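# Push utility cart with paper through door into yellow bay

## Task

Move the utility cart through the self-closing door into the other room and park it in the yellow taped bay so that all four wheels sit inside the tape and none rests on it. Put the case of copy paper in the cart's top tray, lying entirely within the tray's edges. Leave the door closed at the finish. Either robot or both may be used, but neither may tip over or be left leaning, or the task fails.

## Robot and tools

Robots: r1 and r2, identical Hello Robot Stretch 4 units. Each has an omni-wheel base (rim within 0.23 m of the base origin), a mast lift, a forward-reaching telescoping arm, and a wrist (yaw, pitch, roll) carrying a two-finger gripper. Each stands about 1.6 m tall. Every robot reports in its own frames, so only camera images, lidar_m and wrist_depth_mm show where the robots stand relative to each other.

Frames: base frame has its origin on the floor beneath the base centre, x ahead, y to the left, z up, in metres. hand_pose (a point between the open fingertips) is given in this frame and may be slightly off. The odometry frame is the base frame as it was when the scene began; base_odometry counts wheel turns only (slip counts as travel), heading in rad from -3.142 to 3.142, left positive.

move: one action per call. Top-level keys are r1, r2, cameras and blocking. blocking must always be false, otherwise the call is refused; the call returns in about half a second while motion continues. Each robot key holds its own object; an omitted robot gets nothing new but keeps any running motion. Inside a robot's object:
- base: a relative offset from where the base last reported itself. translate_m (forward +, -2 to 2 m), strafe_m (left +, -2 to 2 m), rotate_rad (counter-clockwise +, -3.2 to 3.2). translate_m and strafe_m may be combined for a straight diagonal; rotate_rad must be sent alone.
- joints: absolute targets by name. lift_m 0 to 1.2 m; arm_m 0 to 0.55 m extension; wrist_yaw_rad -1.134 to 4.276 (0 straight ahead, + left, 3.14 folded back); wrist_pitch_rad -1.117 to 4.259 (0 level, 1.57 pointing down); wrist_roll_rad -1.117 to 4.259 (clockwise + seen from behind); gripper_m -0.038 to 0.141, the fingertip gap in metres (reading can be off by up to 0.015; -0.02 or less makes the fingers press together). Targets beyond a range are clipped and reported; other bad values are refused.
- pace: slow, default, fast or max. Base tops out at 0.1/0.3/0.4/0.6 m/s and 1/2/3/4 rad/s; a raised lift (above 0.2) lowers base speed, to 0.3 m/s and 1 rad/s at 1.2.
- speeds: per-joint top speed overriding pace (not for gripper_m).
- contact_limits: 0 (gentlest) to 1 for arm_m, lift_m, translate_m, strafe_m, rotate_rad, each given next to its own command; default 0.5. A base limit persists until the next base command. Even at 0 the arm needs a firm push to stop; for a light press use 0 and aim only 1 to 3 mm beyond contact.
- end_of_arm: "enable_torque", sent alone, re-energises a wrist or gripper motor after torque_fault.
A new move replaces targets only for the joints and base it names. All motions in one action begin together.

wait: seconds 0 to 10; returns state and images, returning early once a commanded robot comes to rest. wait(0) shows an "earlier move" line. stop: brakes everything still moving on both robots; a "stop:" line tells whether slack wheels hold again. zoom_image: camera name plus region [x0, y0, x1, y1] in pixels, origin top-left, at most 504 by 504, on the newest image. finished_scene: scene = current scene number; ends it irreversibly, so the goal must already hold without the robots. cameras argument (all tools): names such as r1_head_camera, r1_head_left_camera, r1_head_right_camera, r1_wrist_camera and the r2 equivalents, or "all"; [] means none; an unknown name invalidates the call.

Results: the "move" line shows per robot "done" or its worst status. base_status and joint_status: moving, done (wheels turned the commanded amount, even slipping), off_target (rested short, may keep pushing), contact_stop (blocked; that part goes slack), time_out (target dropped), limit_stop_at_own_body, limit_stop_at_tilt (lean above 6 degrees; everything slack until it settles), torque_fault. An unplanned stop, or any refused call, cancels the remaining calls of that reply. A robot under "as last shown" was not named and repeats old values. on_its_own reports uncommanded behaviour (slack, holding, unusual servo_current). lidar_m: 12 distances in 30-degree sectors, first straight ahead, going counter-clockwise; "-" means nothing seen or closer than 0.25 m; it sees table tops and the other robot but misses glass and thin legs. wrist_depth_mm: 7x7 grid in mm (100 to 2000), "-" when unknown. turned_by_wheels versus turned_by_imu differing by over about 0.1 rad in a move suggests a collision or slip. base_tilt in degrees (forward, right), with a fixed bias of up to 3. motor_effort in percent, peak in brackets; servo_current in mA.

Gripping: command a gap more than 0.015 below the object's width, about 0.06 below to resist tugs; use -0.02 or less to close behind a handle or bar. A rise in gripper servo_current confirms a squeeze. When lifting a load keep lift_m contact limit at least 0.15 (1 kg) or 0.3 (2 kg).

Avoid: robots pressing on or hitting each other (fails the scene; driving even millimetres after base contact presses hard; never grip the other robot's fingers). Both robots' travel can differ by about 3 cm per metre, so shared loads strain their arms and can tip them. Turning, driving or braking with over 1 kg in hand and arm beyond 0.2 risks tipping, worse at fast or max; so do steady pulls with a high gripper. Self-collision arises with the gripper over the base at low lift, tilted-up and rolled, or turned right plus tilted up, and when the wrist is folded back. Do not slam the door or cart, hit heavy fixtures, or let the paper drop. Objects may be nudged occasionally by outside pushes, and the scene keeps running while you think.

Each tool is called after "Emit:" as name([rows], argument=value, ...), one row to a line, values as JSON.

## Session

Emit:
wait(seconds=0)

Scene clock: 0.00 s.
r1.base_odometry: x=+0.000 y=+0.000 heading=+0.000
r1.turned_by_wheels: +0.000
r1.turned_by_imu: +0.000
r1.base_tilt: forward=-1.6 right=+1.3
r1.lidar_m: 0.96 1.73 2.02 2.40 3.92 1.60 0.85 0.77 0.78 0.89 0.77 0.78
r1.base_status: not commanded
r1.joint_positions: lift_m=+0.124 arm_m=+0.000 wrist_yaw_rad=+3.194 wrist_pitch_rad=+0.002 wrist_roll_rad=+0.000 gripper_m=+0.056
r1.joint_status: not commanded
r1.measured_speeds: all 0
r1.motor_effort: lift_m=+19 arm_m=-4 wheel_0=-2 wheel_1=+1 wheel_2=+0
r1.servo_current: wrist_yaw_rad=59 wrist_pitch_rad=46 wrist_roll_rad=46 gripper_m=39
r1.hand_pose: x=-0.1216 y=+0.0722 z=+0.3019 quat_wxyz=(-0.026, -0.001, +0.000, +1.000) (m; r1's base frame)
r1.wrist_depth_mm: - 135 - - - - - / - 123 135 - - - - / - 121 191 - - - - / 110 136 194 - - - - / 137 - - - 1618 - - / 226 - 190 1098 188 1160 1118 / 224 163 750 798 768 768 759
r2.base_odometry: x=+0.000 y=+0.000 heading=+0.000
r2.turned_by_wheels: +0.000
r2.turned_by_imu: +0.000
r2.base_tilt: forward=-0.6 right=+0.1
r2.lidar_m: 1.29 1.32 1.58 2.33 2.36 2.78 1.41 1.41 2.77 2.39 2.42 1.48
r2.base_status: not commanded
r2.joint_positions: lift_m=+0.200 arm_m=+0.000 wrist_yaw_rad=+3.211 wrist_pitch_rad=+0.001 wrist_roll_rad=+0.000 gripper_m=+0.056
r2.joint_status: not commanded
r2.measured_speeds: all 0
r2.motor_effort: lift_m=+18 arm_m=-4 wheel_0=-1 wheel_1=+1 wheel_2=+1
r2.servo_current: wrist_yaw_rad=46 wrist_pitch_rad=39 wrist_roll_rad=52 gripper_m=52
r2.hand_pose: x=-0.1229 y=+0.0671 z=+0.3779 quat_wxyz=(-0.035, -0.001, +0.000, +0.999) (m; r2's base frame)
r2.wrist_depth_mm: - - 137 - - - - / - - 137 - - - - / - 109 138 - - - - / - 140 175 - - - - / 214 - - - - - - / 213 1281 196 1255 190 1336 1182 / 208 243 866 - - 854 878
pictures: r1_head_camera, r1_head_left_camera, r1_head_right_camera, r1_wrist_camera, r2_head_camera, r2_head_left_camera, r2_head_right_camera, r2_wrist_camera
Images, in order (width x height): r1_head_camera 420x560, r1_head_left_camera 420x672, r1_head_right_camera 420x672, r1_wrist_camera 616x392, r2_head_camera 420x560, r2_head_left_camera 420x672, r2_head_right_camera 420x672, r2_wrist_camera 616x392.

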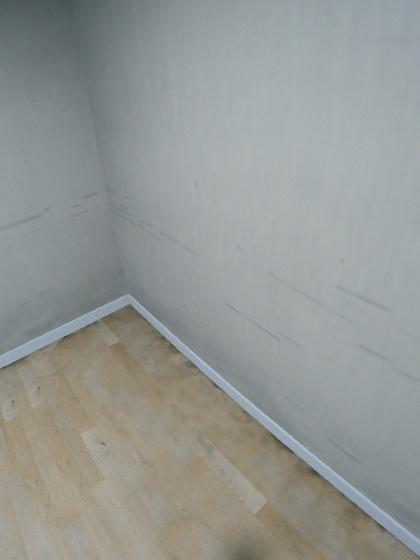

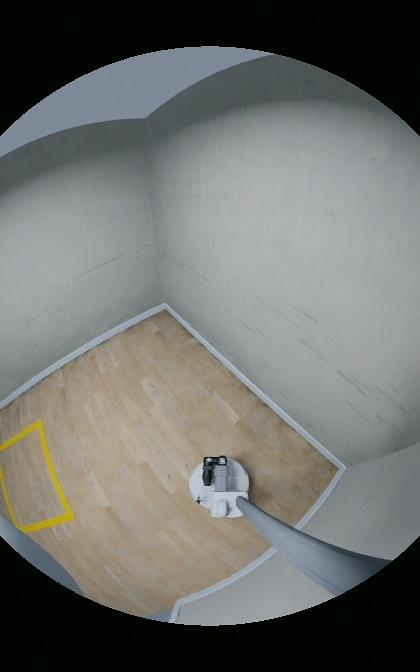

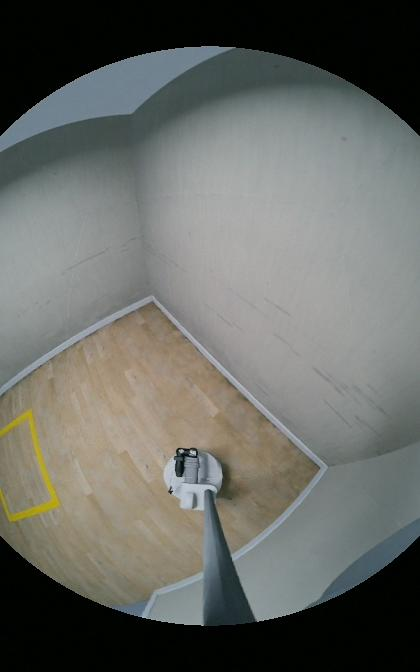

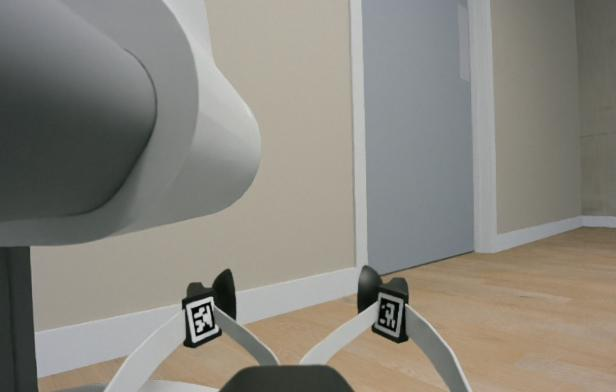

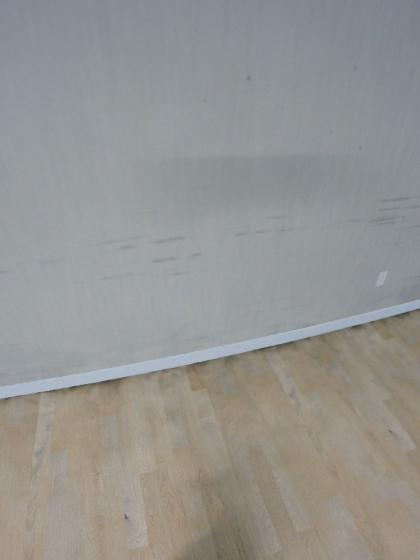

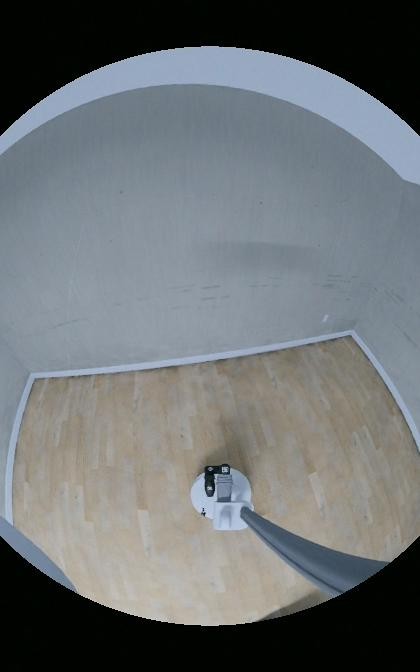

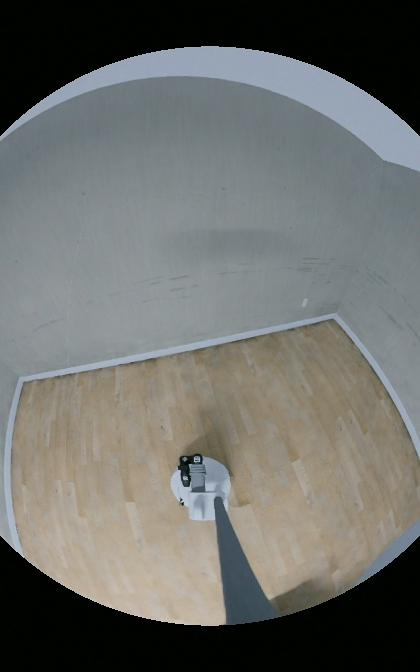

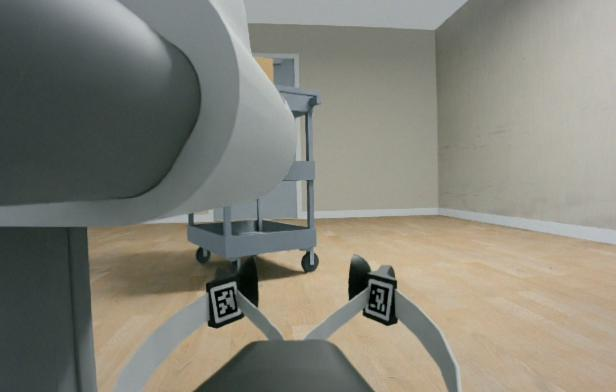

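Emit:
move(blocking=false, cameras=[], r1={"base":{"rotate_rad":2.5}}, r2={"base":{"rotate_rad":3.1}})

Emit:
wait(seconds=4, cameras=[])

Emit:
wait(seconds=2, cameras=["r1_head_camera","r1_head_left_camera","r2_head_camera","r2_head_left_camera","r2_head_right_camera"])

Scene clock: 9.10 s.
move: r1 moving; r2 moving
r1.base_odometry: x=+0.000 y=+0.000 heading=+0.253
r1.turned_by_wheels: +0.253
r1.turned_by_imu: +0.253
r1.base_tilt: forward=-1.6 right=+1.2
r1.lidar_m: 1.17 2.01 2.13 2.99 2.65 1.07 0.76 0.75 0.80 0.83 0.77 0.81
r1.base_status: rotate_rad moving
r1.joint_positions: lift_m=+0.124 arm_m=+0.000 wrist_yaw_rad=+3.194 wrist_pitch_rad=+0.002 wrist_roll_rad=+0.000 gripper_m=+0.056
r1.joint_status: not commanded
r1.measured_speeds: translate_m=+0.000 strafe_m=+0.000 rotate_rad=+0.974 lift_m=+0.000 arm_m=+0.000 wrist_yaw_rad=+0.000 wrist_pitch_rad=+0.000 wrist_roll_rad=+0.000
r1.motor_effort: lift_m=+20(20) arm_m=-3(4) wheel_0=-8(10) wheel_1=-7(10) wheel_2=-7(7)
r1.servo_current: wrist_yaw_rad=65(65) wrist_pitch_rad=46(46) wrist_roll_rad=39(59) gripper_m=39(46)
r1.hand_pose: x=-0.1216 y=+0.0722 z=+0.3019 quat_wxyz=(-0.026, -0.001, +0.000, +1.000) (m; r1's base frame)
r1.wrist_depth_mm: - 135 - - - - - / - 123 135 - - - 1756 / - 121 192 - - - 1808 / 110 136 195 - - - 1808 / 137 - - - - - 1708 / 226 - 190 976 187 1118 1118 / 224 151 750 788 788 759 759
r2.base_odometry: x=+0.000 y=+0.000 heading=+0.252
r2.turned_by_wheels: +0.252
r2.turned_by_imu: +0.245
r2.base_tilt: forward=-0.7 right=+0.1
r2.lidar_m: 1.30 1.40 1.93 2.34 2.48 3.41 1.45 3.35 2.48 2.38 1.84 1.37
r2.base_status: rotate_rad moving
r2.joint_positions: lift_m=+0.200 arm_m=+0.000 wrist_yaw_rad=+3.211 wrist_pitch_rad=+0.001 wrist_roll_rad=+0.000 gripper_m=+0.056
r2.joint_status: not commanded
r2.measured_speeds: translate_m=+0.002 strafe_m=+0.000 rotate_rad=+0.977 lift_m=+0.000 arm_m=+0.000 wrist_yaw_rad=+0.000 wrist_pitch_rad=+0.000 wrist_roll_rad=+0.000
r2.motor_effort: lift_m=+18(18) arm_m=-4(4) wheel_0=-3(11) wheel_1=-11(11) wheel_2=-10(12)
r2.servo_current: wrist_yaw_rad=46(46) wrist_pitch_rad=39(46) wrist_roll_rad=39(59) gripper_m=46(52)
r2.hand_pose: x=-0.1229 y=+0.0671 z=+0.3779 quat_wxyz=(-0.035, -0.001, +0.000, +0.999) (m; r2's base frame)
r2.wrist_depth_mm: - - 137 - - - - / - - 137 1808 - - - / - 110 139 286 - - - / - 140 176 - - - - / 215 - - - - - - / 212 1308 196 1308 190 1308 1182 / 207 243 866 - - 854 878
pictures: none
No camera images: "cameras" was empty.

Scene clock: 11.13 s.
earlier move: r1 done; r2 moving
r1.base_odometry: x=+0.000 y=+0.000 heading=+2.500
r1.turned_by_wheels: +2.247
r1.turned_by_imu: +2.259
r1.base_tilt: forward=-1.6 right=+1.3
r1.lidar_m: 2.04 0.93 0.77 0.74 0.85 0.75 0.76 0.85 1.44 2.03 2.24 3.57
r1.base_status: done
r1.joint_positions: lift_m=+0.124 arm_m=+0.000 wrist_yaw_rad=+3.194 wrist_pitch_rad=+0.002 wrist_roll_rad=+0.000 gripper_m=+0.056
r1.joint_status: not commanded
r1.measured_speeds: all 0
r1.motor_effort: lift_m=+20(20) arm_m=-4(4) wheel_0=-2(10) wheel_1=+0(10) wheel_2=+0(8)
r1.servo_current: wrist_yaw_rad=52(65) wrist_pitch_rad=39(46) wrist_roll_rad=39(65) gripper_m=46(52)
r1.hand_pose: x=-0.1216 y=+0.0722 z=+0.3019 quat_wxyz=(-0.026, -0.001, +0.000, +1.000) (m; r1's base frame)
r1.wrist_depth_mm: - 135 - - - - - / - 123 135 - - - - / - 121 191 - - - - / 110 135 193 - - - - / 137 - - - - - - / 226 - 191 - 187 - - / 750 750 750 143 741 683 741
r2.base_odometry: x=+0.000 y=+0.000 heading=+3.099
r2.turned_by_wheels: +2.847
r2.turned_by_imu: +2.771
r2.base_tilt: forward=-0.7 right=+0.1
r2.lidar_m: 1.46 1.39 2.85 2.37 2.42 1.58 1.32 1.32 1.52 2.35 2.33 2.67
r2.base_status: rotate_rad moving
r2.joint_positions: lift_m=+0.200 arm_m=+0.000 wrist_yaw_rad=+3.211 wrist_pitch_rad=+0.001 wrist_roll_rad=+0.000 gripper_m=+0.056
r2.joint_status: not commanded
r2.measured_speeds: translate_m=+0.000 strafe_m=+0.000 rotate_rad=+0.058 lift_m=+0.000 arm_m=+0.000 wrist_yaw_rad=+0.000 wrist_pitch_rad=+0.000 wrist_roll_rad=+0.000
r2.motor_effort: lift_m=+18(18) arm_m=-4(4) wheel_0=-5(11) wheel_1=-1(11) wheel_2=-4(14)
r2.servo_current: wrist_yaw_rad=46(52) wrist_pitch_rad=33(46) wrist_roll_rad=46(59) gripper_m=46(59)
r2.hand_pose: x=-0.1228 y=+0.0671 z=+0.3779 quat_wxyz=(-0.035, -0.001, +0.000, +0.999) (m; r2's base frame)
r2.wrist_depth_mm: - - 137 - - - - / - 107 137 - - - - / - 110 139 235 - - - / - 140 165 - - - - / 216 - - - - - - / 212 1160 193 1182 190 1336 1182 / 211 245 891 - - 854 866
wait: 2.03 of 4 s (r1 has come to rest)
pictures: none
No camera images: "cameras" was empty.

Scene clock: 11.43 s.
earlier move: r2 done
r1.base_odometry: x=+0.000 y=+0.000 heading=+2.500
r1.turned_by_wheels: +0.000
r1.turned_by_imu: +0.000
r1.base_tilt: forward=-1.6 right=+1.2
r1.lidar_m: 2.03 0.94 0.78 0.76 0.84 0.77 0.75 0.86 1.42 2.03 2.27 3.57
r1.base_status: done
r1.joint_positions: lift_m=+0.124 arm_m=+0.000 wrist_yaw_rad=+3.194 wrist_pitch_rad=+0.002 wrist_roll_rad=+0.000 gripper_m=+0.056
r1.joint_status: not commanded
r1.measured_speeds: all 0
r1.motor_effort: lift_m=+20(20) arm_m=-4(4) wheel_0=-2(10) wheel_1=+0(10) wheel_2=+0(8)
r1.servo_current: wrist_yaw_rad=59(65) wrist_pitch_rad=46(46) wrist_roll_rad=39(65) gripper_m=46(52)
r1.hand_pose: x=-0.1216 y=+0.0722 z=+0.3019 quat_wxyz=(-0.026, -0.001, +0.000, +1.000) (m; r1's base frame)
r1.wrist_depth_mm: - 135 - - - - - / - 124 135 - - - - / - 121 191 - - - - / 111 136 194 - - - - / 137 - - - - - - / 226 - 190 - 187 - - / 750 750 741 143 732 699 750
r2.base_odometry: x=+0.000 y=+0.000 heading=+3.099
r2.turned_by_wheels: +0.000
r2.turned_by_imu: +0.000
r2.base_tilt: forward=-0.7 right=+0.1
r2.lidar_m: 1.44 1.41 2.84 2.39 2.38 1.56 1.31 1.28 1.52 2.35 2.34 2.67
r2.base_status: done
r2.joint_positions: lift_m=+0.200 arm_m=+0.000 wrist_yaw_rad=+3.211 wrist_pitch_rad=+0.001 wrist_roll_rad=+0.000 gripper_m=+0.056
r2.joint_status: not commanded
r2.measured_speeds: all 0
r2.motor_effort: lift_m=+18(18) arm_m=-4(4) wheel_0=-3(11) wheel_1=-3(11) wheel_2=-4(14)
r2.servo_current: wrist_yaw_rad=33(52) wrist_pitch_rad=39(46) wrist_roll_rad=39(59) gripper_m=52(59)
r2.hand_pose: x=-0.1228 y=+0.0671 z=+0.3779 quat_wxyz=(-0.035, -0.001, +0.000, +0.999) (m; r2's base frame)
r2.wrist_depth_mm: - - 137 - - - - / - 107 137 - - - - / - 110 138 234 - - - / - 140 165 - - - - / 216 - - - - - - / 213 1182 193 1205 190 1336 1182 / 211 244 891 - - 866 878
wait: 0.30 of 2 s (r2 has come to rest)
pictures: r1_head_camera, r1_head_left_camera, r2_head_camera, r2_head_left_camera, r2_head_right_camera
Images, in order (width x height): r1_head_camera 420x560, r1_head_left_camera 420x672, r2_head_camera 420x560, r2_head_left_camera 420x672, r2_head_right_camera 420x672.

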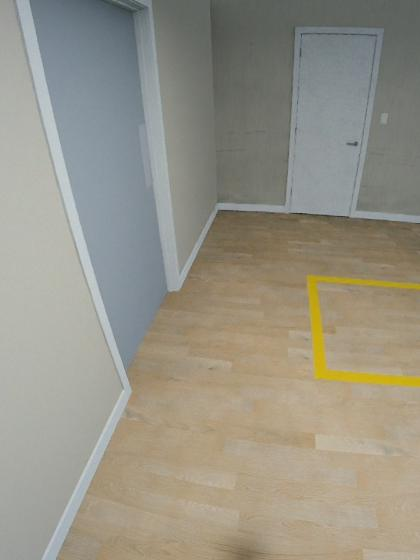

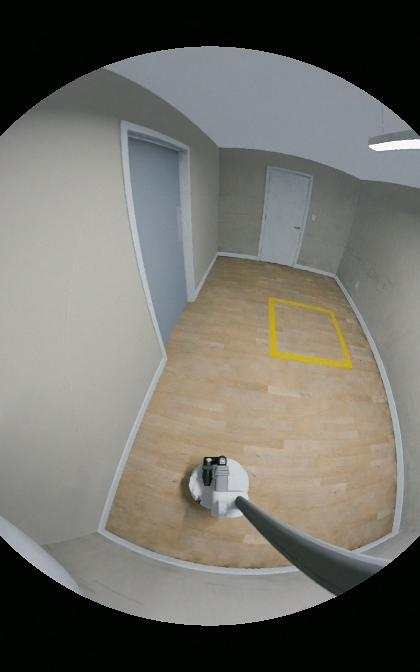

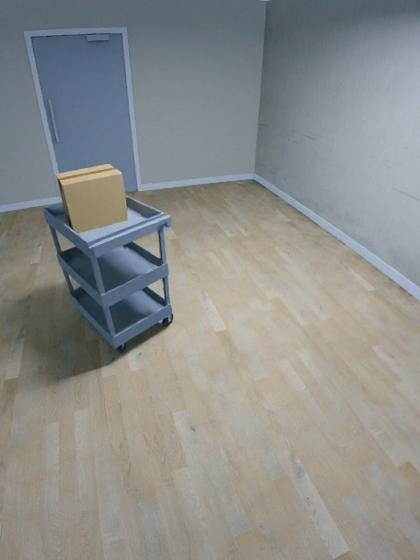

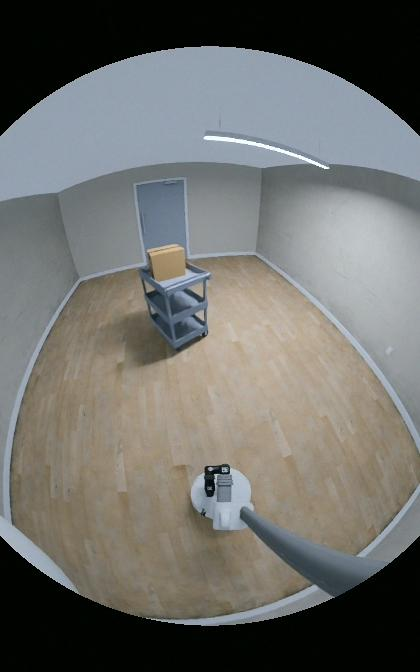

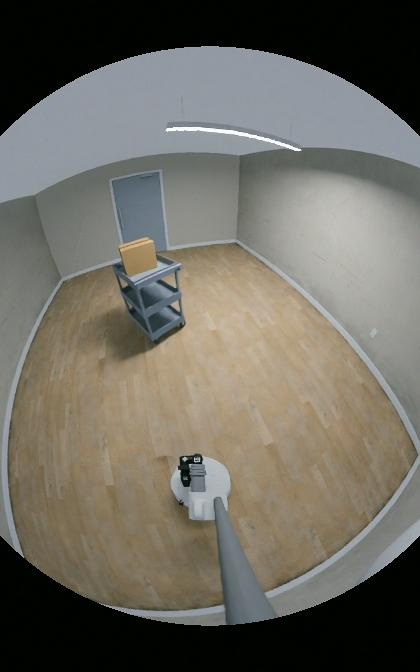

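Emit:
zoom_image(camera="r2_head_camera", region=[20, 150, 200, 360])

Emit:
zoom_image(camera="r2_head_camera", region=[10, 10, 150, 210])

Scaled by 2.400 from the camera's 420x560 image, which has a finer 1200x1600 frame.

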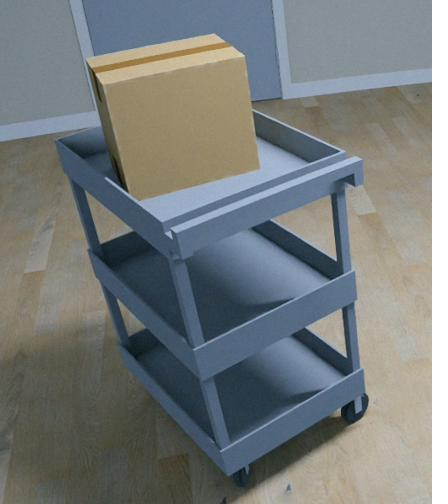

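Scaled by 2.520 from the camera's 420x560 image, which has a finer 1200x1600 frame.

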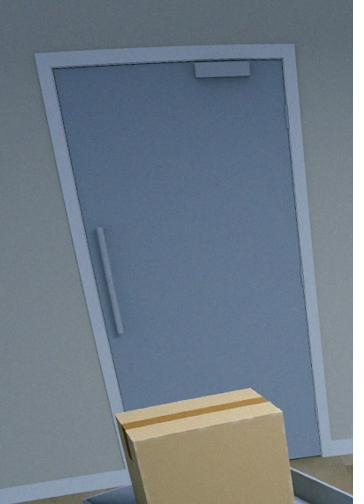

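Emit:
move(blocking=false, cameras=[], r1={"joints":{"lift_m":0.69}}, r2={"base":{"rotate_rad":0.5},"joints":{"lift_m":0.85}})

Emit:
wait(seconds=2.5, cameras=["r2_head_camera"])

Scene clock: 63.03 s.
move: r1 moving; r2 moving
r1.base_odometry: x=+0.000 y=+0.000 heading=+2.500
r1.turned_by_wheels: +0.000
r1.turned_by_imu: +0.000
r1.base_tilt: forward=-1.6 right=+1.3
r1.lidar_m: 2.01 0.95 0.76 0.75 0.86 0.77 0.77 0.87 1.44 2.03 2.26 3.57
r1.base_status: not commanded
r1.joint_positions: lift_m=+0.162 arm_m=+0.000 wrist_yaw_rad=+3.194 wrist_pitch_rad=+0.002 wrist_roll_rad=+0.000 gripper_m=+0.056
r1.joint_status: lift_m moving
r1.measured_speeds: translate_m=+0.000 strafe_m=+0.000 rotate_rad=+0.000 lift_m=+0.146 arm_m=+0.000 wrist_yaw_rad=+0.000 wrist_pitch_rad=+0.000 wrist_roll_rad=+0.000
r1.motor_effort: lift_m=+25(27) arm_m=-4(4) wheel_0=-3(3) wheel_1=+0(0) wheel_2=+0(0)
r1.servo_current: wrist_yaw_rad=52(59) wrist_pitch_rad=46(52) wrist_roll_rad=39(65) gripper_m=46(46)
r1.hand_pose: x=-0.1216 y=+0.0722 z=+0.3395 quat_wxyz=(-0.026, -0.001, +0.000, +1.000) (m; r1's base frame)
r1.wrist_depth_mm: - 135 - - - - - / - 123 135 - - - - / - 121 192 - - - - / 112 136 195 - - - - / 137 - - - - - - / 216 - 190 - 187 - - / 820 820 820 143 809 - -
r2.base_odometry: x=+0.000 y=+0.000 heading=-2.931
r2.turned_by_wheels: +0.253
r2.turned_by_imu: +0.246
r2.base_tilt: forward=-0.7 right=+0.1
r2.lidar_m: 1.38 3.57 2.49 2.39 1.95 1.40 1.31 1.34 1.80 2.33 2.39 3.21
r2.base_status: rotate_rad moving
r2.joint_positions: lift_m=+0.238 arm_m=+0.000 wrist_yaw_rad=+3.211 wrist_pitch_rad=+0.001 wrist_roll_rad=+0.000 gripper_m=+0.056
r2.joint_status: lift_m moving
r2.measured_speeds: translate_m=-0.002 strafe_m=+0.001 rotate_rad=+0.980 lift_m=+0.146 arm_m=+0.000 wrist_yaw_rad=+0.000 wrist_pitch_rad=+0.000 wrist_roll_rad=+0.000
r2.motor_effort: lift_m=+25(25) arm_m=-4(4) wheel_0=-9(11) wheel_1=-10(10) wheel_2=-10(11)
r2.servo_current: wrist_yaw_rad=46(46) wrist_pitch_rad=39(46) wrist_roll_rad=39(59) gripper_m=46(52)
r2.hand_pose: x=-0.1228 y=+0.0671 z=+0.4157 quat_wxyz=(-0.035, -0.001, +0.000, +0.999) (m; r2's base frame)
r2.wrist_depth_mm: - - 137 - - - - / - 107 137 - - - - / - 110 138 236 - - - / - 140 165 - - - - / 216 - - - - - - / 213 1281 193 1160 190 1182 1160 / 211 245 1008 - - 960 931
pictures: none
No camera images: "cameras" was empty.

Scene clock: 65.53 s.
earlier move: r1 moving; r2 moving
r1.base_odometry: x=+0.000 y=+0.000 heading=+2.500
r1.turned_by_wheels: +0.000
r1.turned_by_imu: +0.000
r1.base_tilt: forward=-1.6 right=+1.3
r1.lidar_m: 2.01 0.93 0.77 0.74 0.85 0.78 0.74 0.87 1.44 2.03 2.26 3.58
r1.base_status: not commanded
r1.joint_positions: lift_m=+0.690 arm_m=+0.000 wrist_yaw_rad=+3.194 wrist_pitch_rad=+0.002 wrist_roll_rad=+0.000 gripper_m=+0.056
r1.joint_status: lift_m moving
r1.measured_speeds: all 0
r1.motor_effort: lift_m=+25(28) arm_m=-4(4) wheel_0=-2(3) wheel_1=+0(1) wheel_2=+0(1)
r1.servo_current: wrist_yaw_rad=46(78) wrist_pitch_rad=46(52) wrist_roll_rad=59(65) gripper_m=39(52)
r1.hand_pose: x=-0.1216 y=+0.0722 z=+0.8671 quat_wxyz=(-0.026, -0.001, +0.000, +1.000) (m; r1's base frame)
r1.wrist_depth_mm: - 135 - - - - - / - 122 135 - - - - / - 121 191 - - - - / 110 136 194 - - - - / 137 - - - - - - / 216 - 190 - 187 - - / - 140 - 136 - - -
r2.base_odometry: x=+0.000 y=+0.000 heading=-2.685
r2.turned_by_wheels: +0.246
r2.turned_by_imu: +0.240
r2.base_tilt: forward=-0.7 right=+0.1
r2.lidar_m: 1.39 2.92 2.40 2.39 1.61 1.31 1.31 1.47 2.32 2.34 2.65 1.47
r2.base_status: done
r2.joint_positions: lift_m=+0.846 arm_m=+0.000 wrist_yaw_rad=+3.211 wrist_pitch_rad=+0.001 wrist_roll_rad=+0.000 gripper_m=+0.056
r2.joint_status: lift_m moving
r2.measured_speeds: translate_m=+0.000 strafe_m=+0.000 rotate_rad=+0.000 lift_m=+0.054 arm_m=+0.000 wrist_yaw_rad=+0.000 wrist_pitch_rad=+0.000 wrist_roll_rad=+0.000
r2.motor_effort: lift_m=+22(26) arm_m=-4(4) wheel_0=-3(11) wheel_1=-3(10) wheel_2=-5(11)
r2.servo_current: wrist_yaw_rad=52(52) wrist_pitch_rad=39(46) wrist_roll_rad=52(59) gripper_m=52(59)
r2.hand_pose: x=-0.1228 y=+0.0671 z=+1.0237 quat_wxyz=(-0.035, -0.001, +0.000, +0.999) (m; r2's base frame)
r2.wrist_depth_mm: - - 137 - - - - / - 107 137 - - - - / - 113 138 235 - - - / - 140 165 - - - - / 216 - - - - - - / 213 - 189 - 189 - - / 211 122 - - - - -
wait: 2.50 s; no rest
pictures: r2_head_camera
Images, in order (width x height): r2_head_camera 420x560.

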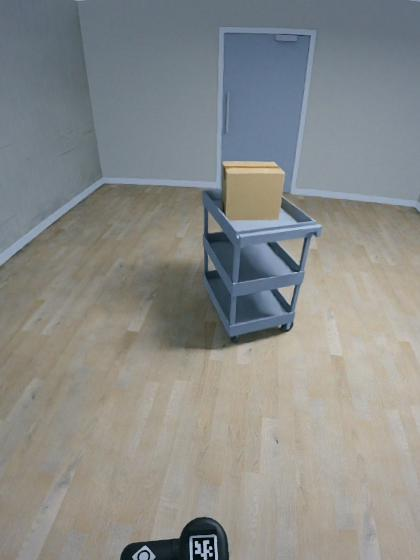

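Emit:
move(blocking=false, cameras=[], r1={"joints":{"wrist_yaw_rad":0,"wrist_roll_rad":1.57,"gripper_m":0.11}}, r2={"base":{"rotate_rad":0.75},"joints":{"wrist_yaw_rad":-0.93,"gripper_m":0.11}})

Emit:
wait(seconds=3, cameras=[])

Emit:
move(blocking=false, cameras=[], r2={"base":{"translate_m":-0.06,"strafe_m":-1.418},"pace":"fast"})

Emit:
wait(seconds=6, cameras=["r2_head_right_camera","r2_head_left_camera","r2_wrist_camera","r2_head_camera"])

Scene clock: 100.73 s.
earlier move: r1 done; r2 done
move: r1 moving; r2 moving
r1.base_odometry: x=+0.000 y=+0.000 heading=+2.500
r1.turned_by_wheels: +0.000
r1.turned_by_imu: +0.000
r1.base_tilt: forward=-1.6 right=+1.3
r1.lidar_m: 2.06 0.93 0.75 0.74 0.85 0.75 0.75 0.87 1.42 2.02 2.25 3.59
r1.base_status: not commanded
r1.joint_positions: lift_m=+0.690 arm_m=+0.000 wrist_yaw_rad=+2.607 wrist_pitch_rad=+0.002 wrist_roll_rad=+0.582 gripper_m=+0.075
r1.joint_status: wrist_yaw_rad moving; wrist_roll_rad moving; gripper_m moving; the others done
r1.measured_speeds: translate_m=+0.000 strafe_m=+0.000 rotate_rad=+0.000 lift_m=+0.000 arm_m=+0.000 wrist_yaw_rad=-1.818 wrist_pitch_rad=+0.000 wrist_roll_rad=+1.820
r1.motor_effort: lift_m=+24(24) arm_m=-4(4) wheel_0=-2(3) wheel_1=+0(1) wheel_2=+0(1)
r1.servo_current: wrist_yaw_rad=104(124) wrist_pitch_rad=39(52) wrist_roll_rad=98(104) gripper_m=91(91)
r1.hand_pose: x=-0.0328 y=+0.2221 z=+0.8672 quat_wxyz=(+0.253, +0.075, +0.277, +0.924) (m; r1's base frame)
r1.wrist_depth_mm: - - - - - - - / - - - - - - - / - - - - - - - / - - - - - - - / - - - - - - - / - - 191 - 186 - - / - 145 - 138 - - -
r2.base_odometry: x=+0.000 y=+0.000 heading=-2.432
r2.turned_by_wheels: +0.253
r2.turned_by_imu: +0.246
r2.base_tilt: forward=-0.7 right=+0.1
r2.lidar_m: 3.70 2.54 2.37 2.01 1.41 1.29 1.31 1.77 2.32 2.39 3.11 1.39
r2.base_status: rotate_rad moving
r2.joint_positions: lift_m=+0.850 arm_m=+0.000 wrist_yaw_rad=+2.649 wrist_pitch_rad=+0.001 wrist_roll_rad=+0.000 gripper_m=+0.075
r2.joint_status: wrist_yaw_rad moving; gripper_m moving; the others done
r2.measured_speeds: translate_m=+0.003 strafe_m=-0.001 rotate_rad=+0.972 lift_m=+0.000 arm_m=+0.000 wrist_yaw_rad=-1.743 wrist_pitch_rad=+0.000 wrist_roll_rad=+0.000
r2.motor_effort: lift_m=+21(21) arm_m=-4(5) wheel_0=-11(11) wheel_1=-9(10) wheel_2=-10(11)
r2.servo_current: wrist_yaw_rad=85(143) wrist_pitch_rad=39(46) wrist_roll_rad=52(52) gripper_m=85(98)
r2.hand_pose: x=-0.0418 y=+0.2135 z=+1.0276 quat_wxyz=(+0.244, -0.001, +0.000, +0.970) (m; r2's base frame)
r2.wrist_depth_mm: - - - - - - - / - - - - - - - / 229 - - - - - - / 241 - - - - - - / - - - - - - - / - - 189 - 187 - - / - - - - - - -
pictures: none
No camera images: "cameras" was empty.

Scene clock: 102.63 s.
earlier move: r1 done; r2 moving
r1.base_odometry: x=+0.000 y=+0.000 heading=+2.500
r1.turned_by_wheels: +0.000
r1.turned_by_imu: +0.000
r1.base_tilt: forward=-1.6 right=+1.3
r1.lidar_m: 2.03 0.93 0.77 0.75 0.84 0.77 0.78 0.88 1.43 2.03 2.23 3.56
r1.base_status: not commanded
r1.joint_positions: lift_m=+0.690 arm_m=+0.000 wrist_yaw_rad=+0.003 wrist_pitch_rad=+0.002 wrist_roll_rad=+1.568 gripper_m=+0.110
r1.joint_status: all done
r1.measured_speeds: all 0
r1.motor_effort: lift_m=+24(24) arm_m=-3(4) wheel_0=-2(3) wheel_1=+0(1) wheel_2=+0(1)
r1.servo_current: wrist_yaw_rad=39(124) wrist_pitch_rad=39(52) wrist_roll_rad=72(104) gripper_m=39(91)
r1.hand_pose: x=+0.4595 y=-0.0867 z=+0.8672 quat_wxyz=(+0.708, +0.706, +0.002, +0.000) (m; r1's base frame)
r1.wrist_depth_mm: - - - - - 1756 1281 / - - - - - 1863 1229 / - - - - - 1808 1255 / - - - - - 1808 1255 / - - - - - 1756 1255 / - 1921 214 - 196 1499 1281 / 1618 - - 136 - - 1229
r2.base_odometry: x=+0.000 y=+0.000 heading=-1.936
r2.turned_by_wheels: +0.496
r2.turned_by_imu: +0.483
r2.base_tilt: forward=-0.7 right=+0.1
r2.lidar_m: 2.54 2.39 2.08 1.40 1.31 1.33 1.71 2.34 2.39 3.08 1.40 1.93
r2.base_status: done
r2.joint_positions: lift_m=+0.850 arm_m=+0.000 wrist_yaw_rad=-0.647 wrist_pitch_rad=+0.001 wrist_roll_rad=+0.000 gripper_m=+0.110
r2.joint_status: wrist_yaw_rad moving; the others done
r2.measured_speeds: translate_m=+0.000 strafe_m=+0.000 rotate_rad=+0.000 lift_m=+0.000 arm_m=+0.000 wrist_yaw_rad=-1.736 wrist_pitch_rad=+0.000 wrist_roll_rad=+0.000
r2.motor_effort: lift_m=+21(21) arm_m=-4(5) wheel_0=-4(11) wheel_1=-4(10) wheel_2=-6(11)
r2.servo_current: wrist_yaw_rad=72(156) wrist_pitch_rad=39(46) wrist_roll_rad=39(59) gripper_m=52(104)
r2.hand_pose: x=+0.3484 y=-0.2436 z=+1.0276 quat_wxyz=(+0.948, +0.000, +0.000, -0.318) (m; r2's base frame)
r2.wrist_depth_mm: - - - - - - - / - - - - - - - / - - - - - - - / - - - - - 1430 - / - - - - - 1397 - / - - 198 - 192 1708 - / - - - - - - -
wait: 1.90 of 3 s (r1 has come to rest)
pictures: none
No camera images: "cameras" was empty.

Scene clock: 103.13 s.
earlier move: r2 moving
move: r2 moving
r1: as last shown
r1.lidar_m: 2.01 0.92 0.75 0.75 0.85 0.79 0.78 0.86 1.44 2.01 2.26 3.57
r1.motor_effort: lift_m=+24(24) arm_m=-3(3) wheel_0=-3(3) wheel_1=+0(0) wheel_2=+0(0)
r1.servo_current: wrist_yaw_rad=46(65) wrist_pitch_rad=39(46) wrist_roll_rad=59(59) gripper_m=39(46)
r1.wrist_depth_mm: - - - - - 1756 1255 / - - - - - 1863 1255 / - - - - - 1808 1229 / - - - - - 1756 1229 / - - - - - 1708 1229 / - 1921 214 - 196 1499 1229 / 1618 - - 136 - - 1255
r2.base_odometry: x=-0.044 y=+0.019 heading=-1.936
r2.turned_by_wheels: +0.000
r2.turned_by_imu: +0.000
r2.base_tilt: forward=-0.7 right=+0.0
r2.lidar_m: 2.58 2.42 2.17 1.46 1.35 1.39 1.77 2.30 2.36 3.02 1.34 1.75
r2.base_status: translate_m moving; strafe_m moving
r2.joint_positions: lift_m=+0.850 arm_m=+0.000 wrist_yaw_rad=-0.927 wrist_pitch_rad=+0.001 wrist_roll_rad=+0.000 gripper_m=+0.110
r2.joint_status: wrist_yaw_rad moving
r2.measured_speeds: translate_m=-0.006 strafe_m=-0.185 rotate_rad=-0.002 lift_m=+0.000 arm_m=+0.000 wrist_yaw_rad=+0.000 wrist_pitch_rad=+0.000 wrist_roll_rad=+0.000
r2.motor_effort: lift_m=+21(21) arm_m=-4(4) wheel_0=+11(12) wheel_1=-12(14) wheel_2=+4(6)
r2.servo_current: wrist_yaw_rad=52(98) wrist_pitch_rad=39(46) wrist_roll_rad=46(59) gripper_m=52(52)
r2.hand_pose: x=+0.2741 y=-0.2831 z=+1.0276 quat_wxyz=(+0.894, +0.000, +0.000, -0.447) (m; r2's base frame)
r2.wrist_depth_mm: - - - - - - - / - - - - - - - / - - - - - - - / - - - 1499 - - - / - - - 1499 1430 - - / - - 198 1255 191 - - / - - - - - - -
pictures: none
No camera images: "cameras" was empty.

Scene clock: 107.53 s.
earlier move: r2 done
r1.base_odometry: x=+0.000 y=+0.000 heading=+2.500
r1.turned_by_wheels: +0.000
r1.turned_by_imu: +0.000
r1.base_tilt: forward=-1.5 right=+1.3
r1.lidar_m: 2.00 0.95 0.74 0.75 0.84 0.78 0.78 0.87 1.41 2.03 2.27 3.59
r1.base_status: not commanded
r1.joint_positions: lift_m=+0.690 arm_m=+0.000 wrist_yaw_rad=+0.003 wrist_pitch_rad=+0.002 wrist_roll_rad=+1.568 gripper_m=+0.110
r1.joint_status: not commanded
r1.measured_speeds: all 0
r1.motor_effort: lift_m=+24(24) arm_m=+1(3) wheel_0=-3(3) wheel_1=+0(1) wheel_2=+0(1)
r1.servo_current: wrist_yaw_rad=52(72) wrist_pitch_rad=39(52) wrist_roll_rad=46(72) gripper_m=46(52)
r1.hand_pose: x=+0.4595 y=-0.0867 z=+0.8672 quat_wxyz=(+0.708, +0.706, +0.002, +0.000) (m; r1's base frame)
r1.wrist_depth_mm: - - - - - 1708 1281 / - - - - - 1863 1205 / - - - - - 1756 1229 / - - - - - 1756 1255 / - - - - - 1808 1229 / - 1921 215 - 196 1499 1255 / 1661 - - 136 - - 1255
r2.base_odometry: x=-1.304 y=+0.562 heading=-1.935
r2.turned_by_wheels: +0.000
r2.turned_by_imu: +0.001
r2.base_tilt: forward=-0.6 right=+0.1
r2.lidar_m: 0.68 0.94 3.33 2.63 2.41 2.36 1.60 1.46 1.48 1.92 3.37 1.16
r2.base_status: done
r2.joint_positions: lift_m=+0.850 arm_m=+0.000 wrist_yaw_rad=-0.927 wrist_pitch_rad=+0.001 wrist_roll_rad=+0.000 gripper_m=+0.110
r2.joint_status: all done
r2.measured_speeds: all 0
r2.motor_effort: lift_m=+21(21) arm_m=-4(5) wheel_0=+1(15) wheel_1=+0(14) wheel_2=+6(8)
r2.servo_current: wrist_yaw_rad=52(98) wrist_pitch_rad=46(46) wrist_roll_rad=39(59) gripper_m=52(59)
r2.hand_pose: x=+0.2741 y=-0.2831 z=+1.0276 quat_wxyz=(+0.894, +0.000, +0.000, -0.447) (m; r2's base frame)
r2.wrist_depth_mm: - - - - - - - / - - - - - - - / - - - - - - - / - - - - - - - / - - - - - - - / - - 198 - 198 - - / - - - - - - -
wait: 4.40 of 6 s (r2 has come to rest)
pictures: r2_head_camera, r2_head_left_camera, r2_head_right_camera, r2_wrist_camera
Images, in order (width x height): r2_head_camera 420x560, r2_head_left_camera 420x672, r2_head_right_camera 420x672, r2_wrist_camera 616x392.

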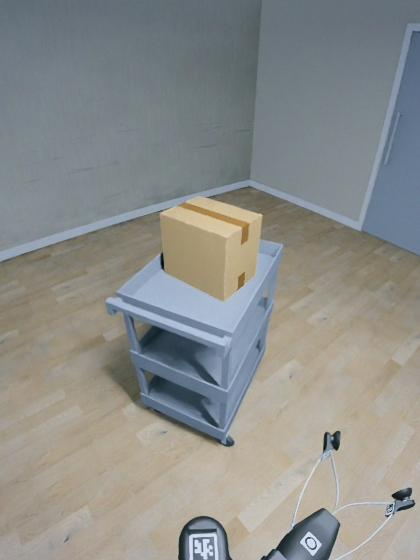

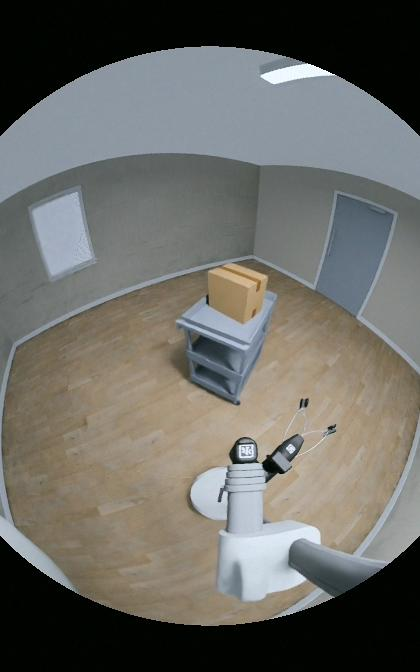

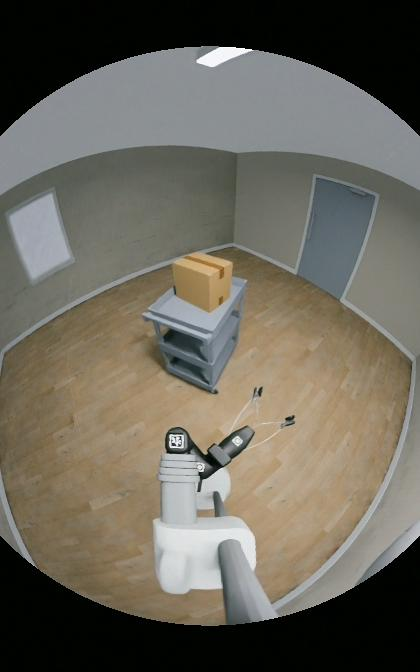

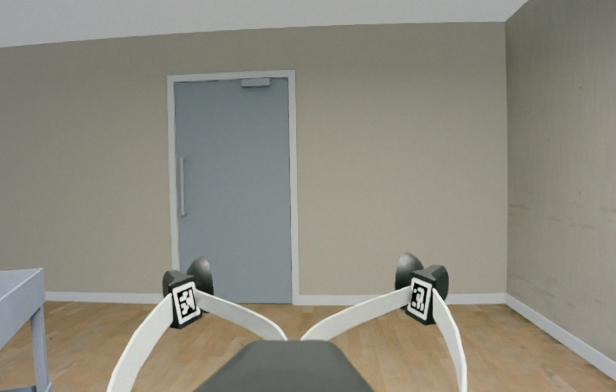

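Emit:
move(blocking=false, cameras=[], r2={"base":{"translate_m":0.777,"strafe_m":-1.04},"pace":"fast"})

Emit:
wait(seconds=6, cameras=["r2_wrist_camera","r2_head_right_camera"])

Scene clock: 116.37 s.
move: r2 moving
r1: as last shown
r1.base_tilt: forward=-1.6 right=+1.3
r1.lidar_m: 2.03 0.93 0.75 0.75 0.85 0.77 0.78 0.88 1.41 2.04 2.24 3.59
r1.motor_effort: lift_m=+24(24) arm_m=+4(4) wheel_0=-3(3) wheel_1=+0(0) wheel_2=+0(0)
r1.servo_current: wrist_yaw_rad=65(65) wrist_pitch_rad=39(52) wrist_roll_rad=52(59) gripper_m=39(46)
r1.wrist_depth_mm: - - - - - 1708 1255 / - - - - - 1808 1229 / - - - - - 1756 1255 / - - - - - 1808 1229 / - - - - - 1808 1255 / - 1921 213 - 196 1499 1308 / 1661 - - 136 - - 1255
r2.base_odometry: x=-1.344 y=+0.550 heading=-1.936
r2.turned_by_wheels: +0.000
r2.turned_by_imu: +0.000
r2.base_tilt: forward=-0.6 right=+0.0
r2.lidar_m: 0.69 0.88 3.30 2.63 2.47 2.36 1.58 1.47 1.50 1.93 3.34 1.27
r2.base_status: translate_m moving; strafe_m moving
r2.joint_positions: lift_m=+0.850 arm_m=+0.000 wrist_yaw_rad=-0.927 wrist_pitch_rad=+0.001 wrist_roll_rad=+0.000 gripper_m=+0.110
r2.joint_status: not commanded
r2.measured_speeds: translate_m=+0.098 strafe_m=-0.133 rotate_rad=+0.008 lift_m=+0.000 arm_m=+0.000 wrist_yaw_rad=+0.000 wrist_pitch_rad=+0.000 wrist_roll_rad=+0.000
r2.motor_effort: lift_m=+21(21) arm_m=-4(4) wheel_0=+12(14) wheel_1=-9(9) wheel_2=-11(12)
r2.servo_current: wrist_yaw_rad=65(65) wrist_pitch_rad=39(46) wrist_roll_rad=52(52) gripper_m=52(59)
r2.hand_pose: x=+0.2740 y=-0.2832 z=+1.0276 quat_wxyz=(+0.894, +0.000, +0.000, -0.447) (m; r2's base frame)
r2.wrist_depth_mm: - - - - - - - / - - - - - - - / - - - - - - - / - - - - - - - / - - - - - - - / - - 198 - 198 - - / - - - - - - -
pictures: none
No camera images: "cameras" was empty.

Scene clock: 120.57 s.
earlier move: r2 done
r1.base_odometry: x=+0.000 y=+0.000 heading=+2.500
r1.turned_by_wheels: +0.000
r1.turned_by_imu: +0.000
r1.base_tilt: forward=-1.6 right=+1.3
r1.lidar_m: 2.03 0.93 0.76 0.76 0.86 0.79 0.76 0.85 1.42 2.03 2.27 3.59
r1.base_status: not commanded
r1.joint_positions: lift_m=+0.690 arm_m=+0.000 wrist_yaw_rad=+0.003 wrist_pitch_rad=+0.002 wrist_roll_rad=+1.568 gripper_m=+0.110
r1.joint_status: not commanded
r1.measured_speeds: all 0
r1.motor_effort: lift_m=+24(24) arm_m=+3(4) wheel_0=-3(3) wheel_1=+0(1) wheel_2=+0(1)
r1.servo_current: wrist_yaw_rad=46(65) wrist_pitch_rad=39(52) wrist_roll_rad=46(78) gripper_m=46(52)
r1.hand_pose: x=+0.4595 y=-0.0867 z=+0.8672 quat_wxyz=(+0.708, +0.706, +0.002, +0.000) (m; r1's base frame)
r1.wrist_depth_mm: - - - - - 1708 1255 / - - - - - 1808 1229 / - - - - - 1808 1205 / - - - - - 1756 1229 / - - - - - 1808 1281 / - 1921 215 - 196 1499 1229 / 1618 - - 136 - - 1281
r2.base_odometry: x=-2.552 y=+0.207 heading=-1.936
r2.turned_by_wheels: +0.000
r2.turned_by_imu: +0.002
r2.base_tilt: forward=-0.7 right=+0.1
r2.lidar_m: 2.70 3.24 0.77 0.82 3.70 2.39 1.63 1.49 1.53 1.96 2.08 2.14
r2.base_status: done
r2.joint_positions: lift_m=+0.850 arm_m=+0.000 wrist_yaw_rad=-0.927 wrist_pitch_rad=+0.001 wrist_roll_rad=+0.000 gripper_m=+0.110
r2.joint_status: not commanded
r2.measured_speeds: all 0
r2.motor_effort: lift_m=+21(21) arm_m=-4(5) wheel_0=+0(15) wheel_1=-3(9) wheel_2=-3(13)
r2.servo_current: wrist_yaw_rad=46(65) wrist_pitch_rad=33(52) wrist_roll_rad=52(65) gripper_m=52(59)
r2.hand_pose: x=+0.2740 y=-0.2832 z=+1.0277 quat_wxyz=(+0.894, +0.000, +0.000, -0.447) (m; r2's base frame)
r2.wrist_depth_mm: - - - - - - - / - - - - - - - / - - - - - - - / - - - - - - - / - - - - - - - / - - 193 - 189 - - / - - - - - - -
wait: 4.20 of 6 s (r2 has come to rest)
pictures: r2_head_right_camera, r2_wrist_camera
Images, in order (width x height): r2_head_right_camera 420x672, r2_wrist_camera 616x392.

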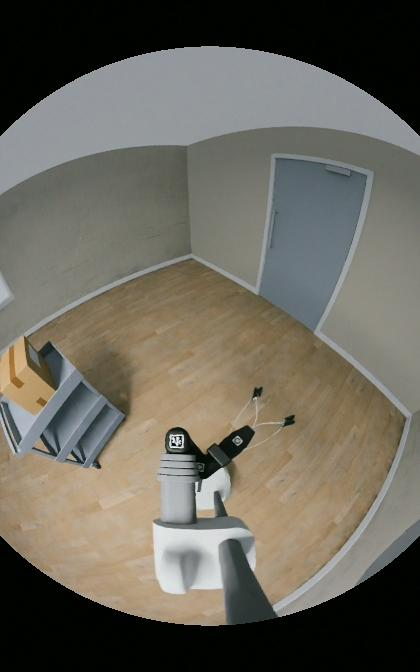

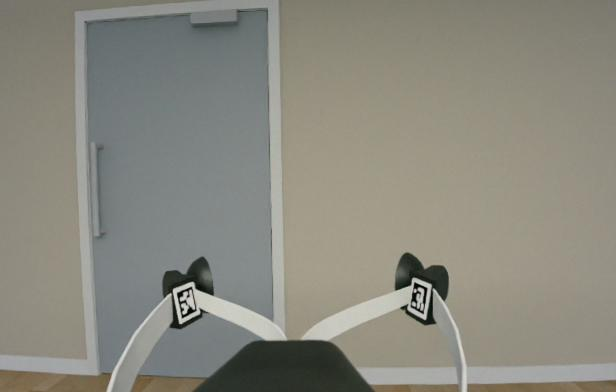

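Emit:
move(blocking=false, cameras=[], r2={"base":{"translate_m":1.389,"strafe_m":-0.267},"joints":{"wrist_yaw_rad":-0.98},"pace":"fast"})

Emit:
wait(seconds=6, cameras=["r2_wrist_camera","r2_head_camera"])

Scene clock: 136.97 s.
move: r2 moving
r1: as last shown
r1.base_tilt: forward=-1.6 right=+1.2
r1.lidar_m: 2.02 0.93 0.75 0.74 0.85 0.76 0.76 0.88 1.41 2.03 2.26 3.56
r1.motor_effort: lift_m=+24(24) arm_m=+4(4) wheel_0=-3(3) wheel_1=+0(0) wheel_2=+0(0)
r1.servo_current: wrist_yaw_rad=46(59) wrist_pitch_rad=39(52) wrist_roll_rad=39(59) gripper_m=39(52)
r1.wrist_depth_mm: - - - - - 1708 1308 / - - - - - 1863 1281 / - - - - - 1756 1255 / - - - - - 1808 1255 / - - - - - 1756 1281 / - 1983 215 - 196 1464 1281 / 1661 - - 136 - - 1255
r2.base_odometry: x=-2.575 y=+0.170 heading=-1.936
r2.turned_by_wheels: +0.000
r2.turned_by_imu: +0.000
r2.base_tilt: forward=-0.7 right=+0.1
r2.lidar_m: 2.69 3.23 0.78 0.82 3.75 2.42 1.64 1.53 1.54 2.00 2.04 2.09
r2.base_status: translate_m moving; strafe_m moving
r2.joint_positions: lift_m=+0.850 arm_m=+0.000 wrist_yaw_rad=-0.977 wrist_pitch_rad=+0.001 wrist_roll_rad=+0.000 gripper_m=+0.110
r2.joint_status: wrist_yaw_rad moving
r2.measured_speeds: translate_m=+0.161 strafe_m=-0.034 rotate_rad=-0.006 lift_m=+0.000 arm_m=+0.000 wrist_yaw_rad=+0.000 wrist_pitch_rad=+0.000 wrist_roll_rad=+0.000
r2.motor_effort: lift_m=+21(21) arm_m=-4(4) wheel_0=+9(13) wheel_1=+6(7) wheel_2=-14(14)
r2.servo_current: wrist_yaw_rad=91(91) wrist_pitch_rad=33(39) wrist_roll_rad=59(65) gripper_m=52(59)
r2.hand_pose: x=+0.2598 y=-0.2880 z=+1.0277 quat_wxyz=(+0.883, +0.000, +0.000, -0.469) (m; r2's base frame)
r2.wrist_depth_mm: - - - - - - - / - - - - - - - / - - - - - - - / - - - - - - - / - - - - - - - / - - 193 - 189 - - / - - - - - - -
pictures: none
No camera images: "cameras" was empty.

Scene clock: 141.47 s.
earlier move: r2 done
r1.base_odometry: x=+0.000 y=+0.000 heading=+2.500
r1.turned_by_wheels: +0.000
r1.turned_by_imu: +0.000
r1.base_tilt: forward=-1.6 right=+1.3
r1.lidar_m: 2.04 0.94 0.72 0.75 0.86 0.77 0.77 0.89 1.43 2.04 2.26 3.58
r1.base_status: not commanded
r1.joint_positions: lift_m=+0.690 arm_m=+0.000 wrist_yaw_rad=+0.003 wrist_pitch_rad=+0.002 wrist_roll_rad=+1.568 gripper_m=+0.110
r1.joint_status: not commanded
r1.measured_speeds: all 0
r1.motor_effort: lift_m=+24(24) arm_m=+4(4) wheel_0=-3(3) wheel_1=+0(1) wheel_2=+0(1)
r1.servo_current: wrist_yaw_rad=52(72) wrist_pitch_rad=39(52) wrist_roll_rad=39(65) gripper_m=46(52)
r1.hand_pose: x=+0.4595 y=-0.0867 z=+0.8672 quat_wxyz=(+0.708, +0.706, +0.002, +0.000) (m; r1's base frame)
r1.wrist_depth_mm: - - - - - 1756 1281 / - - - - - 1863 1229 / - - - - - 1756 1255 / - - - - - 1756 1255 / - - - - - 1808 1281 / - 1921 213 - 196 1464 1255 / 1661 - - 137 - - 1255
r2.base_odometry: x=-3.297 y=-0.995 heading=-1.936
r2.turned_by_wheels: +0.000
r2.turned_by_imu: +0.002
r2.base_tilt: forward=-0.6 right=+0.1
r2.lidar_m: 1.42 2.29 2.30 3.06 1.24 1.35 2.65 2.46 1.72 1.13 1.07 1.04
r2.base_status: done
r2.joint_positions: lift_m=+0.850 arm_m=+0.000 wrist_yaw_rad=-0.977 wrist_pitch_rad=+0.001 wrist_roll_rad=+0.000 gripper_m=+0.110
r2.joint_status: all done
r2.measured_speeds: all 0
r2.motor_effort: lift_m=+21(21) arm_m=-4(4) wheel_0=+1(13) wheel_1=+2(8) wheel_2=-3(16)
r2.servo_current: wrist_yaw_rad=39(91) wrist_pitch_rad=39(52) wrist_roll_rad=39(65) gripper_m=52(59)
r2.hand_pose: x=+0.2598 y=-0.2880 z=+1.0277 quat_wxyz=(+0.883, +0.000, +0.000, -0.469) (m; r2's base frame)
r2.wrist_depth_mm: - - - - - - - / - - - - - - - / - - - - - - - / - - - - - - - / - - 842 - - - - / - 182 193 - 189 - - / - - - - - - -
wait: 4.50 of 6 s (r2 has come to rest)
pictures: r2_head_camera, r2_wrist_camera
Images, in order (width x height): r2_head_camera 420x560, r2_wrist_camera 616x392.

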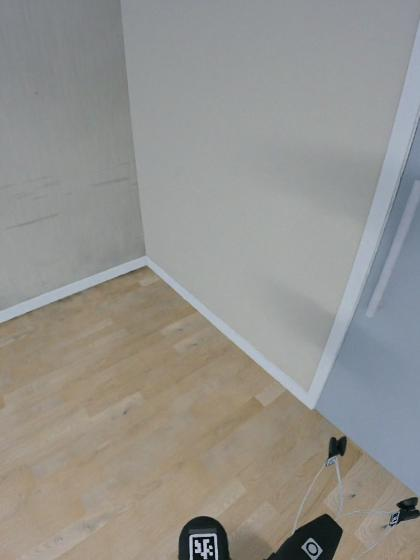

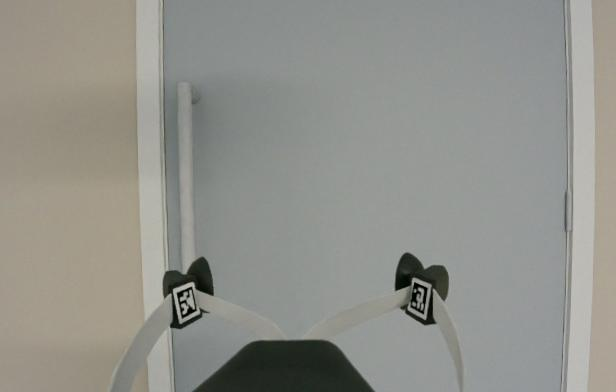

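Emit:
move(blocking=false, cameras=[], r2={"base":{"translate_m":0.387,"strafe_m":-0.101}})

Emit:
wait(seconds=4, cameras=["r2_wrist_camera"])

Scene clock: 149.17 s.
move: r2 moving
r1: as last shown
r1.base_tilt: forward=-1.5 right=+1.3
r1.lidar_m: 2.00 0.91 0.77 0.75 0.84 0.77 0.76 0.88 1.42 2.04 2.27 3.57
r1.servo_current: wrist_yaw_rad=59(65) wrist_pitch_rad=39(46) wrist_roll_rad=52(72) gripper_m=46(52)
r1.wrist_depth_mm: - - - - - 1756 1229 / - - - - - 1921 1229 / - - - - - 1756 1255 / - - - - - 1808 1229 / - - - - - 1808 1229 / - 1921 214 - 196 1464 1229 / 1618 - - 136 - - 1255
r2.base_odometry: x=-3.316 y=-1.022 heading=-1.935
r2.turned_by_wheels: +0.000
r2.turned_by_imu: +0.001
r2.base_tilt: forward=-0.7 right=+0.0
r2.lidar_m: 1.39 2.24 2.27 2.94 1.29 1.37 2.65 2.47 1.66 1.14 1.05 1.02
r2.base_status: translate_m moving; strafe_m moving
r2.joint_positions: lift_m=+0.850 arm_m=+0.000 wrist_yaw_rad=-0.977 wrist_pitch_rad=+0.001 wrist_roll_rad=+0.000 gripper_m=+0.110
r2.joint_status: not commanded
r2.measured_speeds: translate_m=+0.123 strafe_m=-0.030 rotate_rad=+0.002 lift_m=+0.000 arm_m=+0.000 wrist_yaw_rad=+0.000 wrist_pitch_rad=+0.000 wrist_roll_rad=+0.000
r2.motor_effort: lift_m=+21(21) arm_m=-4(4) wheel_0=+5(12) wheel_1=+5(7) wheel_2=-13(13)
r2.servo_current: wrist_yaw_rad=46(65) wrist_pitch_rad=46(46) wrist_roll_rad=59(59) gripper_m=52(52)
r2.hand_pose: x=+0.2597 y=-0.2880 z=+1.0277 quat_wxyz=(+0.883, +0.000, +0.000, -0.469) (m; r2's base frame)
r2.wrist_depth_mm: - - - - - - - / - - - - - - - / - - - - - - - / - - 831 - - - - / - - 229 - - - - / - - 194 - 189 - - / - - - - - - -
pictures: none
No camera images: "cameras" was empty.

Scene clock: 151.47 s.
earlier move: r2 done
r1.base_odometry: x=+0.000 y=+0.000 heading=+2.500
r1.turned_by_wheels: +0.000
r1.turned_by_imu: +0.000
r1.base_tilt: forward=-1.6 right=+1.3
r1.lidar_m: 2.03 0.94 0.76 0.73 0.84 0.78 0.78 0.88 1.40 2.04 2.25 3.57
r1.base_status: not commanded
r1.joint_positions: lift_m=+0.690 arm_m=+0.000 wrist_yaw_rad=+0.003 wrist_pitch_rad=+0.002 wrist_roll_rad=+1.568 gripper_m=+0.110
r1.joint_status: not commanded
r1.measured_speeds: all 0
r1.motor_effort: lift_m=+24(24) arm_m=+4(4) wheel_0=-3(3) wheel_1=+0(1) wheel_2=+0(1)
r1.servo_current: wrist_yaw_rad=46(72) wrist_pitch_rad=39(52) wrist_roll_rad=59(72) gripper_m=46(52)
r1.hand_pose: x=+0.4595 y=-0.0867 z=+0.8672 quat_wxyz=(+0.708, +0.706, +0.002, +0.000) (m; r1's base frame)
r1.wrist_depth_mm: - - - - - 1708 1255 / - - - - - 1863 1205 / - - - - - 1808 1229 / - - - - - 1808 1255 / - - - - - 1808 1229 / - 1863 214 - 196 1464 1281 / 1618 - - 136 - - 1255
r2.base_odometry: x=-3.529 y=-1.321 heading=-1.935
r2.turned_by_wheels: +0.000
r2.turned_by_imu: +0.001
r2.base_tilt: forward=-0.7 right=+0.1
r2.lidar_m: 1.01 2.01 2.04 2.62 1.62 1.60 2.92 2.71 1.23 0.84 0.70 0.77
r2.base_status: done
r2.joint_positions: lift_m=+0.850 arm_m=+0.000 wrist_yaw_rad=-0.977 wrist_pitch_rad=+0.001 wrist_roll_rad=+0.000 gripper_m=+0.110
r2.joint_status: not commanded
r2.measured_speeds: all 0
r2.motor_effort: lift_m=+21(21) arm_m=-4(4) wheel_0=+2(12) wheel_1=+3(7) wheel_2=-3(14)
r2.servo_current: wrist_yaw_rad=52(65) wrist_pitch_rad=39(46) wrist_roll_rad=46(59) gripper_m=46(59)
r2.hand_pose: x=+0.2597 y=-0.2880 z=+1.0277 quat_wxyz=(+0.883, +0.000, +0.000, -0.469) (m; r2's base frame)
r2.wrist_depth_mm: - - - - - - - / - - - 539 - - - / - - - 539 - - - / - - 621 535 - - - / - - 615 544 - - - / - - 196 539 189 - - / - - - - - - -
wait: 2.30 of 4 s (r2 has come to rest)
pictures: r2_wrist_camera
Images, in order (width x height): r2_wrist_camera 616x392.

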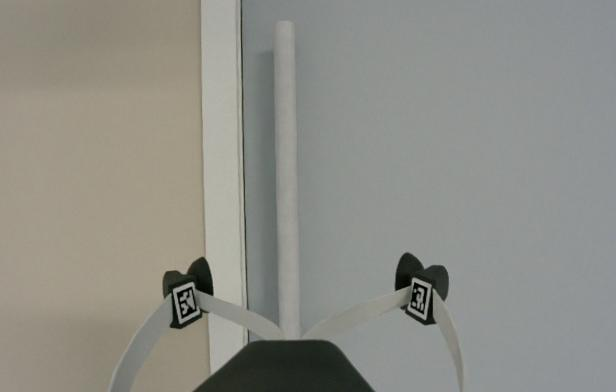

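Emit:
move(blocking=false, cameras=[], r2={"base":{"translate_m":0.211,"strafe_m":-0.268},"contact_limits":{"translate_m":0.2,"strafe_m":0.2}})

Emit:
wait(seconds=4, cameras=["r2_wrist_camera"])

r2: "contact_limits": translate_m and strafe_m are given together and make one move, which takes one limit: state it under one of them only
Scene clock: 162.30 s.
r1.base_odometry: x=+0.000 y=+0.000 heading=+2.500
r1.turned_by_wheels: +0.000
r1.turned_by_imu: +0.000
r1.base_tilt: forward=-1.6 right=+1.3
r1.lidar_m: 2.01 0.93 0.76 0.75 0.84 0.77 0.76 0.87 1.44 2.02 2.26 3.57
r1.base_status: not commanded
r1.joint_positions: lift_m=+0.690 arm_m=+0.000 wrist_yaw_rad=+0.003 wrist_pitch_rad=+0.002 wrist_roll_rad=+1.568 gripper_m=+0.110
r1.joint_status: not commanded
r1.measured_speeds: all 0
r1.motor_effort: lift_m=+24(24) arm_m=+3(4) wheel_0=-3(3) wheel_1=+0(1) wheel_2=+0(1)
r1.servo_current: wrist_yaw_rad=52(72) wrist_pitch_rad=52(52) wrist_roll_rad=52(72) gripper_m=39(52)
r1.hand_pose: x=+0.4595 y=-0.0867 z=+0.8672 quat_wxyz=(+0.708, +0.706, +0.002, +0.000) (m; r1's base frame)
r1.wrist_depth_mm: - - - - - 1708 1281 / - - - - - 1863 1229 / - - - - - 1756 1281 / - - - - - 1708 1281 / - - - - - 1808 1255 / - 1921 213 - 196 1537 1255 / 1661 - - 136 - - 1255
r2.base_odometry: x=-3.529 y=-1.321 heading=-1.935
r2.turned_by_wheels: +0.000
r2.turned_by_imu: +0.001
r2.base_tilt: forward=-0.6 right=+0.1
r2.lidar_m: 1.03 2.01 2.07 2.64 1.65 1.57 2.94 2.71 1.20 0.82 0.70 0.78
r2.base_status: done
r2.joint_positions: lift_m=+0.850 arm_m=+0.000 wrist_yaw_rad=-0.977 wrist_pitch_rad=+0.001 wrist_roll_rad=+0.000 gripper_m=+0.110
r2.joint_status: not commanded
r2.measured_speeds: all 0
r2.motor_effort: lift_m=+21(21) arm_m=-4(4) wheel_0=+2(12) wheel_1=+3(7) wheel_2=-3(14)
r2.servo_current: wrist_yaw_rad=46(65) wrist_pitch_rad=33(46) wrist_roll_rad=59(59) gripper_m=52(59)
r2.hand_pose: x=+0.2597 y=-0.2880 z=+1.0277 quat_wxyz=(+0.883, +0.000, +0.000, -0.469) (m; r2's base frame)
r2.wrist_depth_mm: - - - - - - - / - - - 539 - - - / - - - 539 - - - / - - - 539 - - - / - - 615 544 - - - / - - 196 539 189 - - / - - - - - - -
pictures: none

not run: a call was refused earlier in this reply.


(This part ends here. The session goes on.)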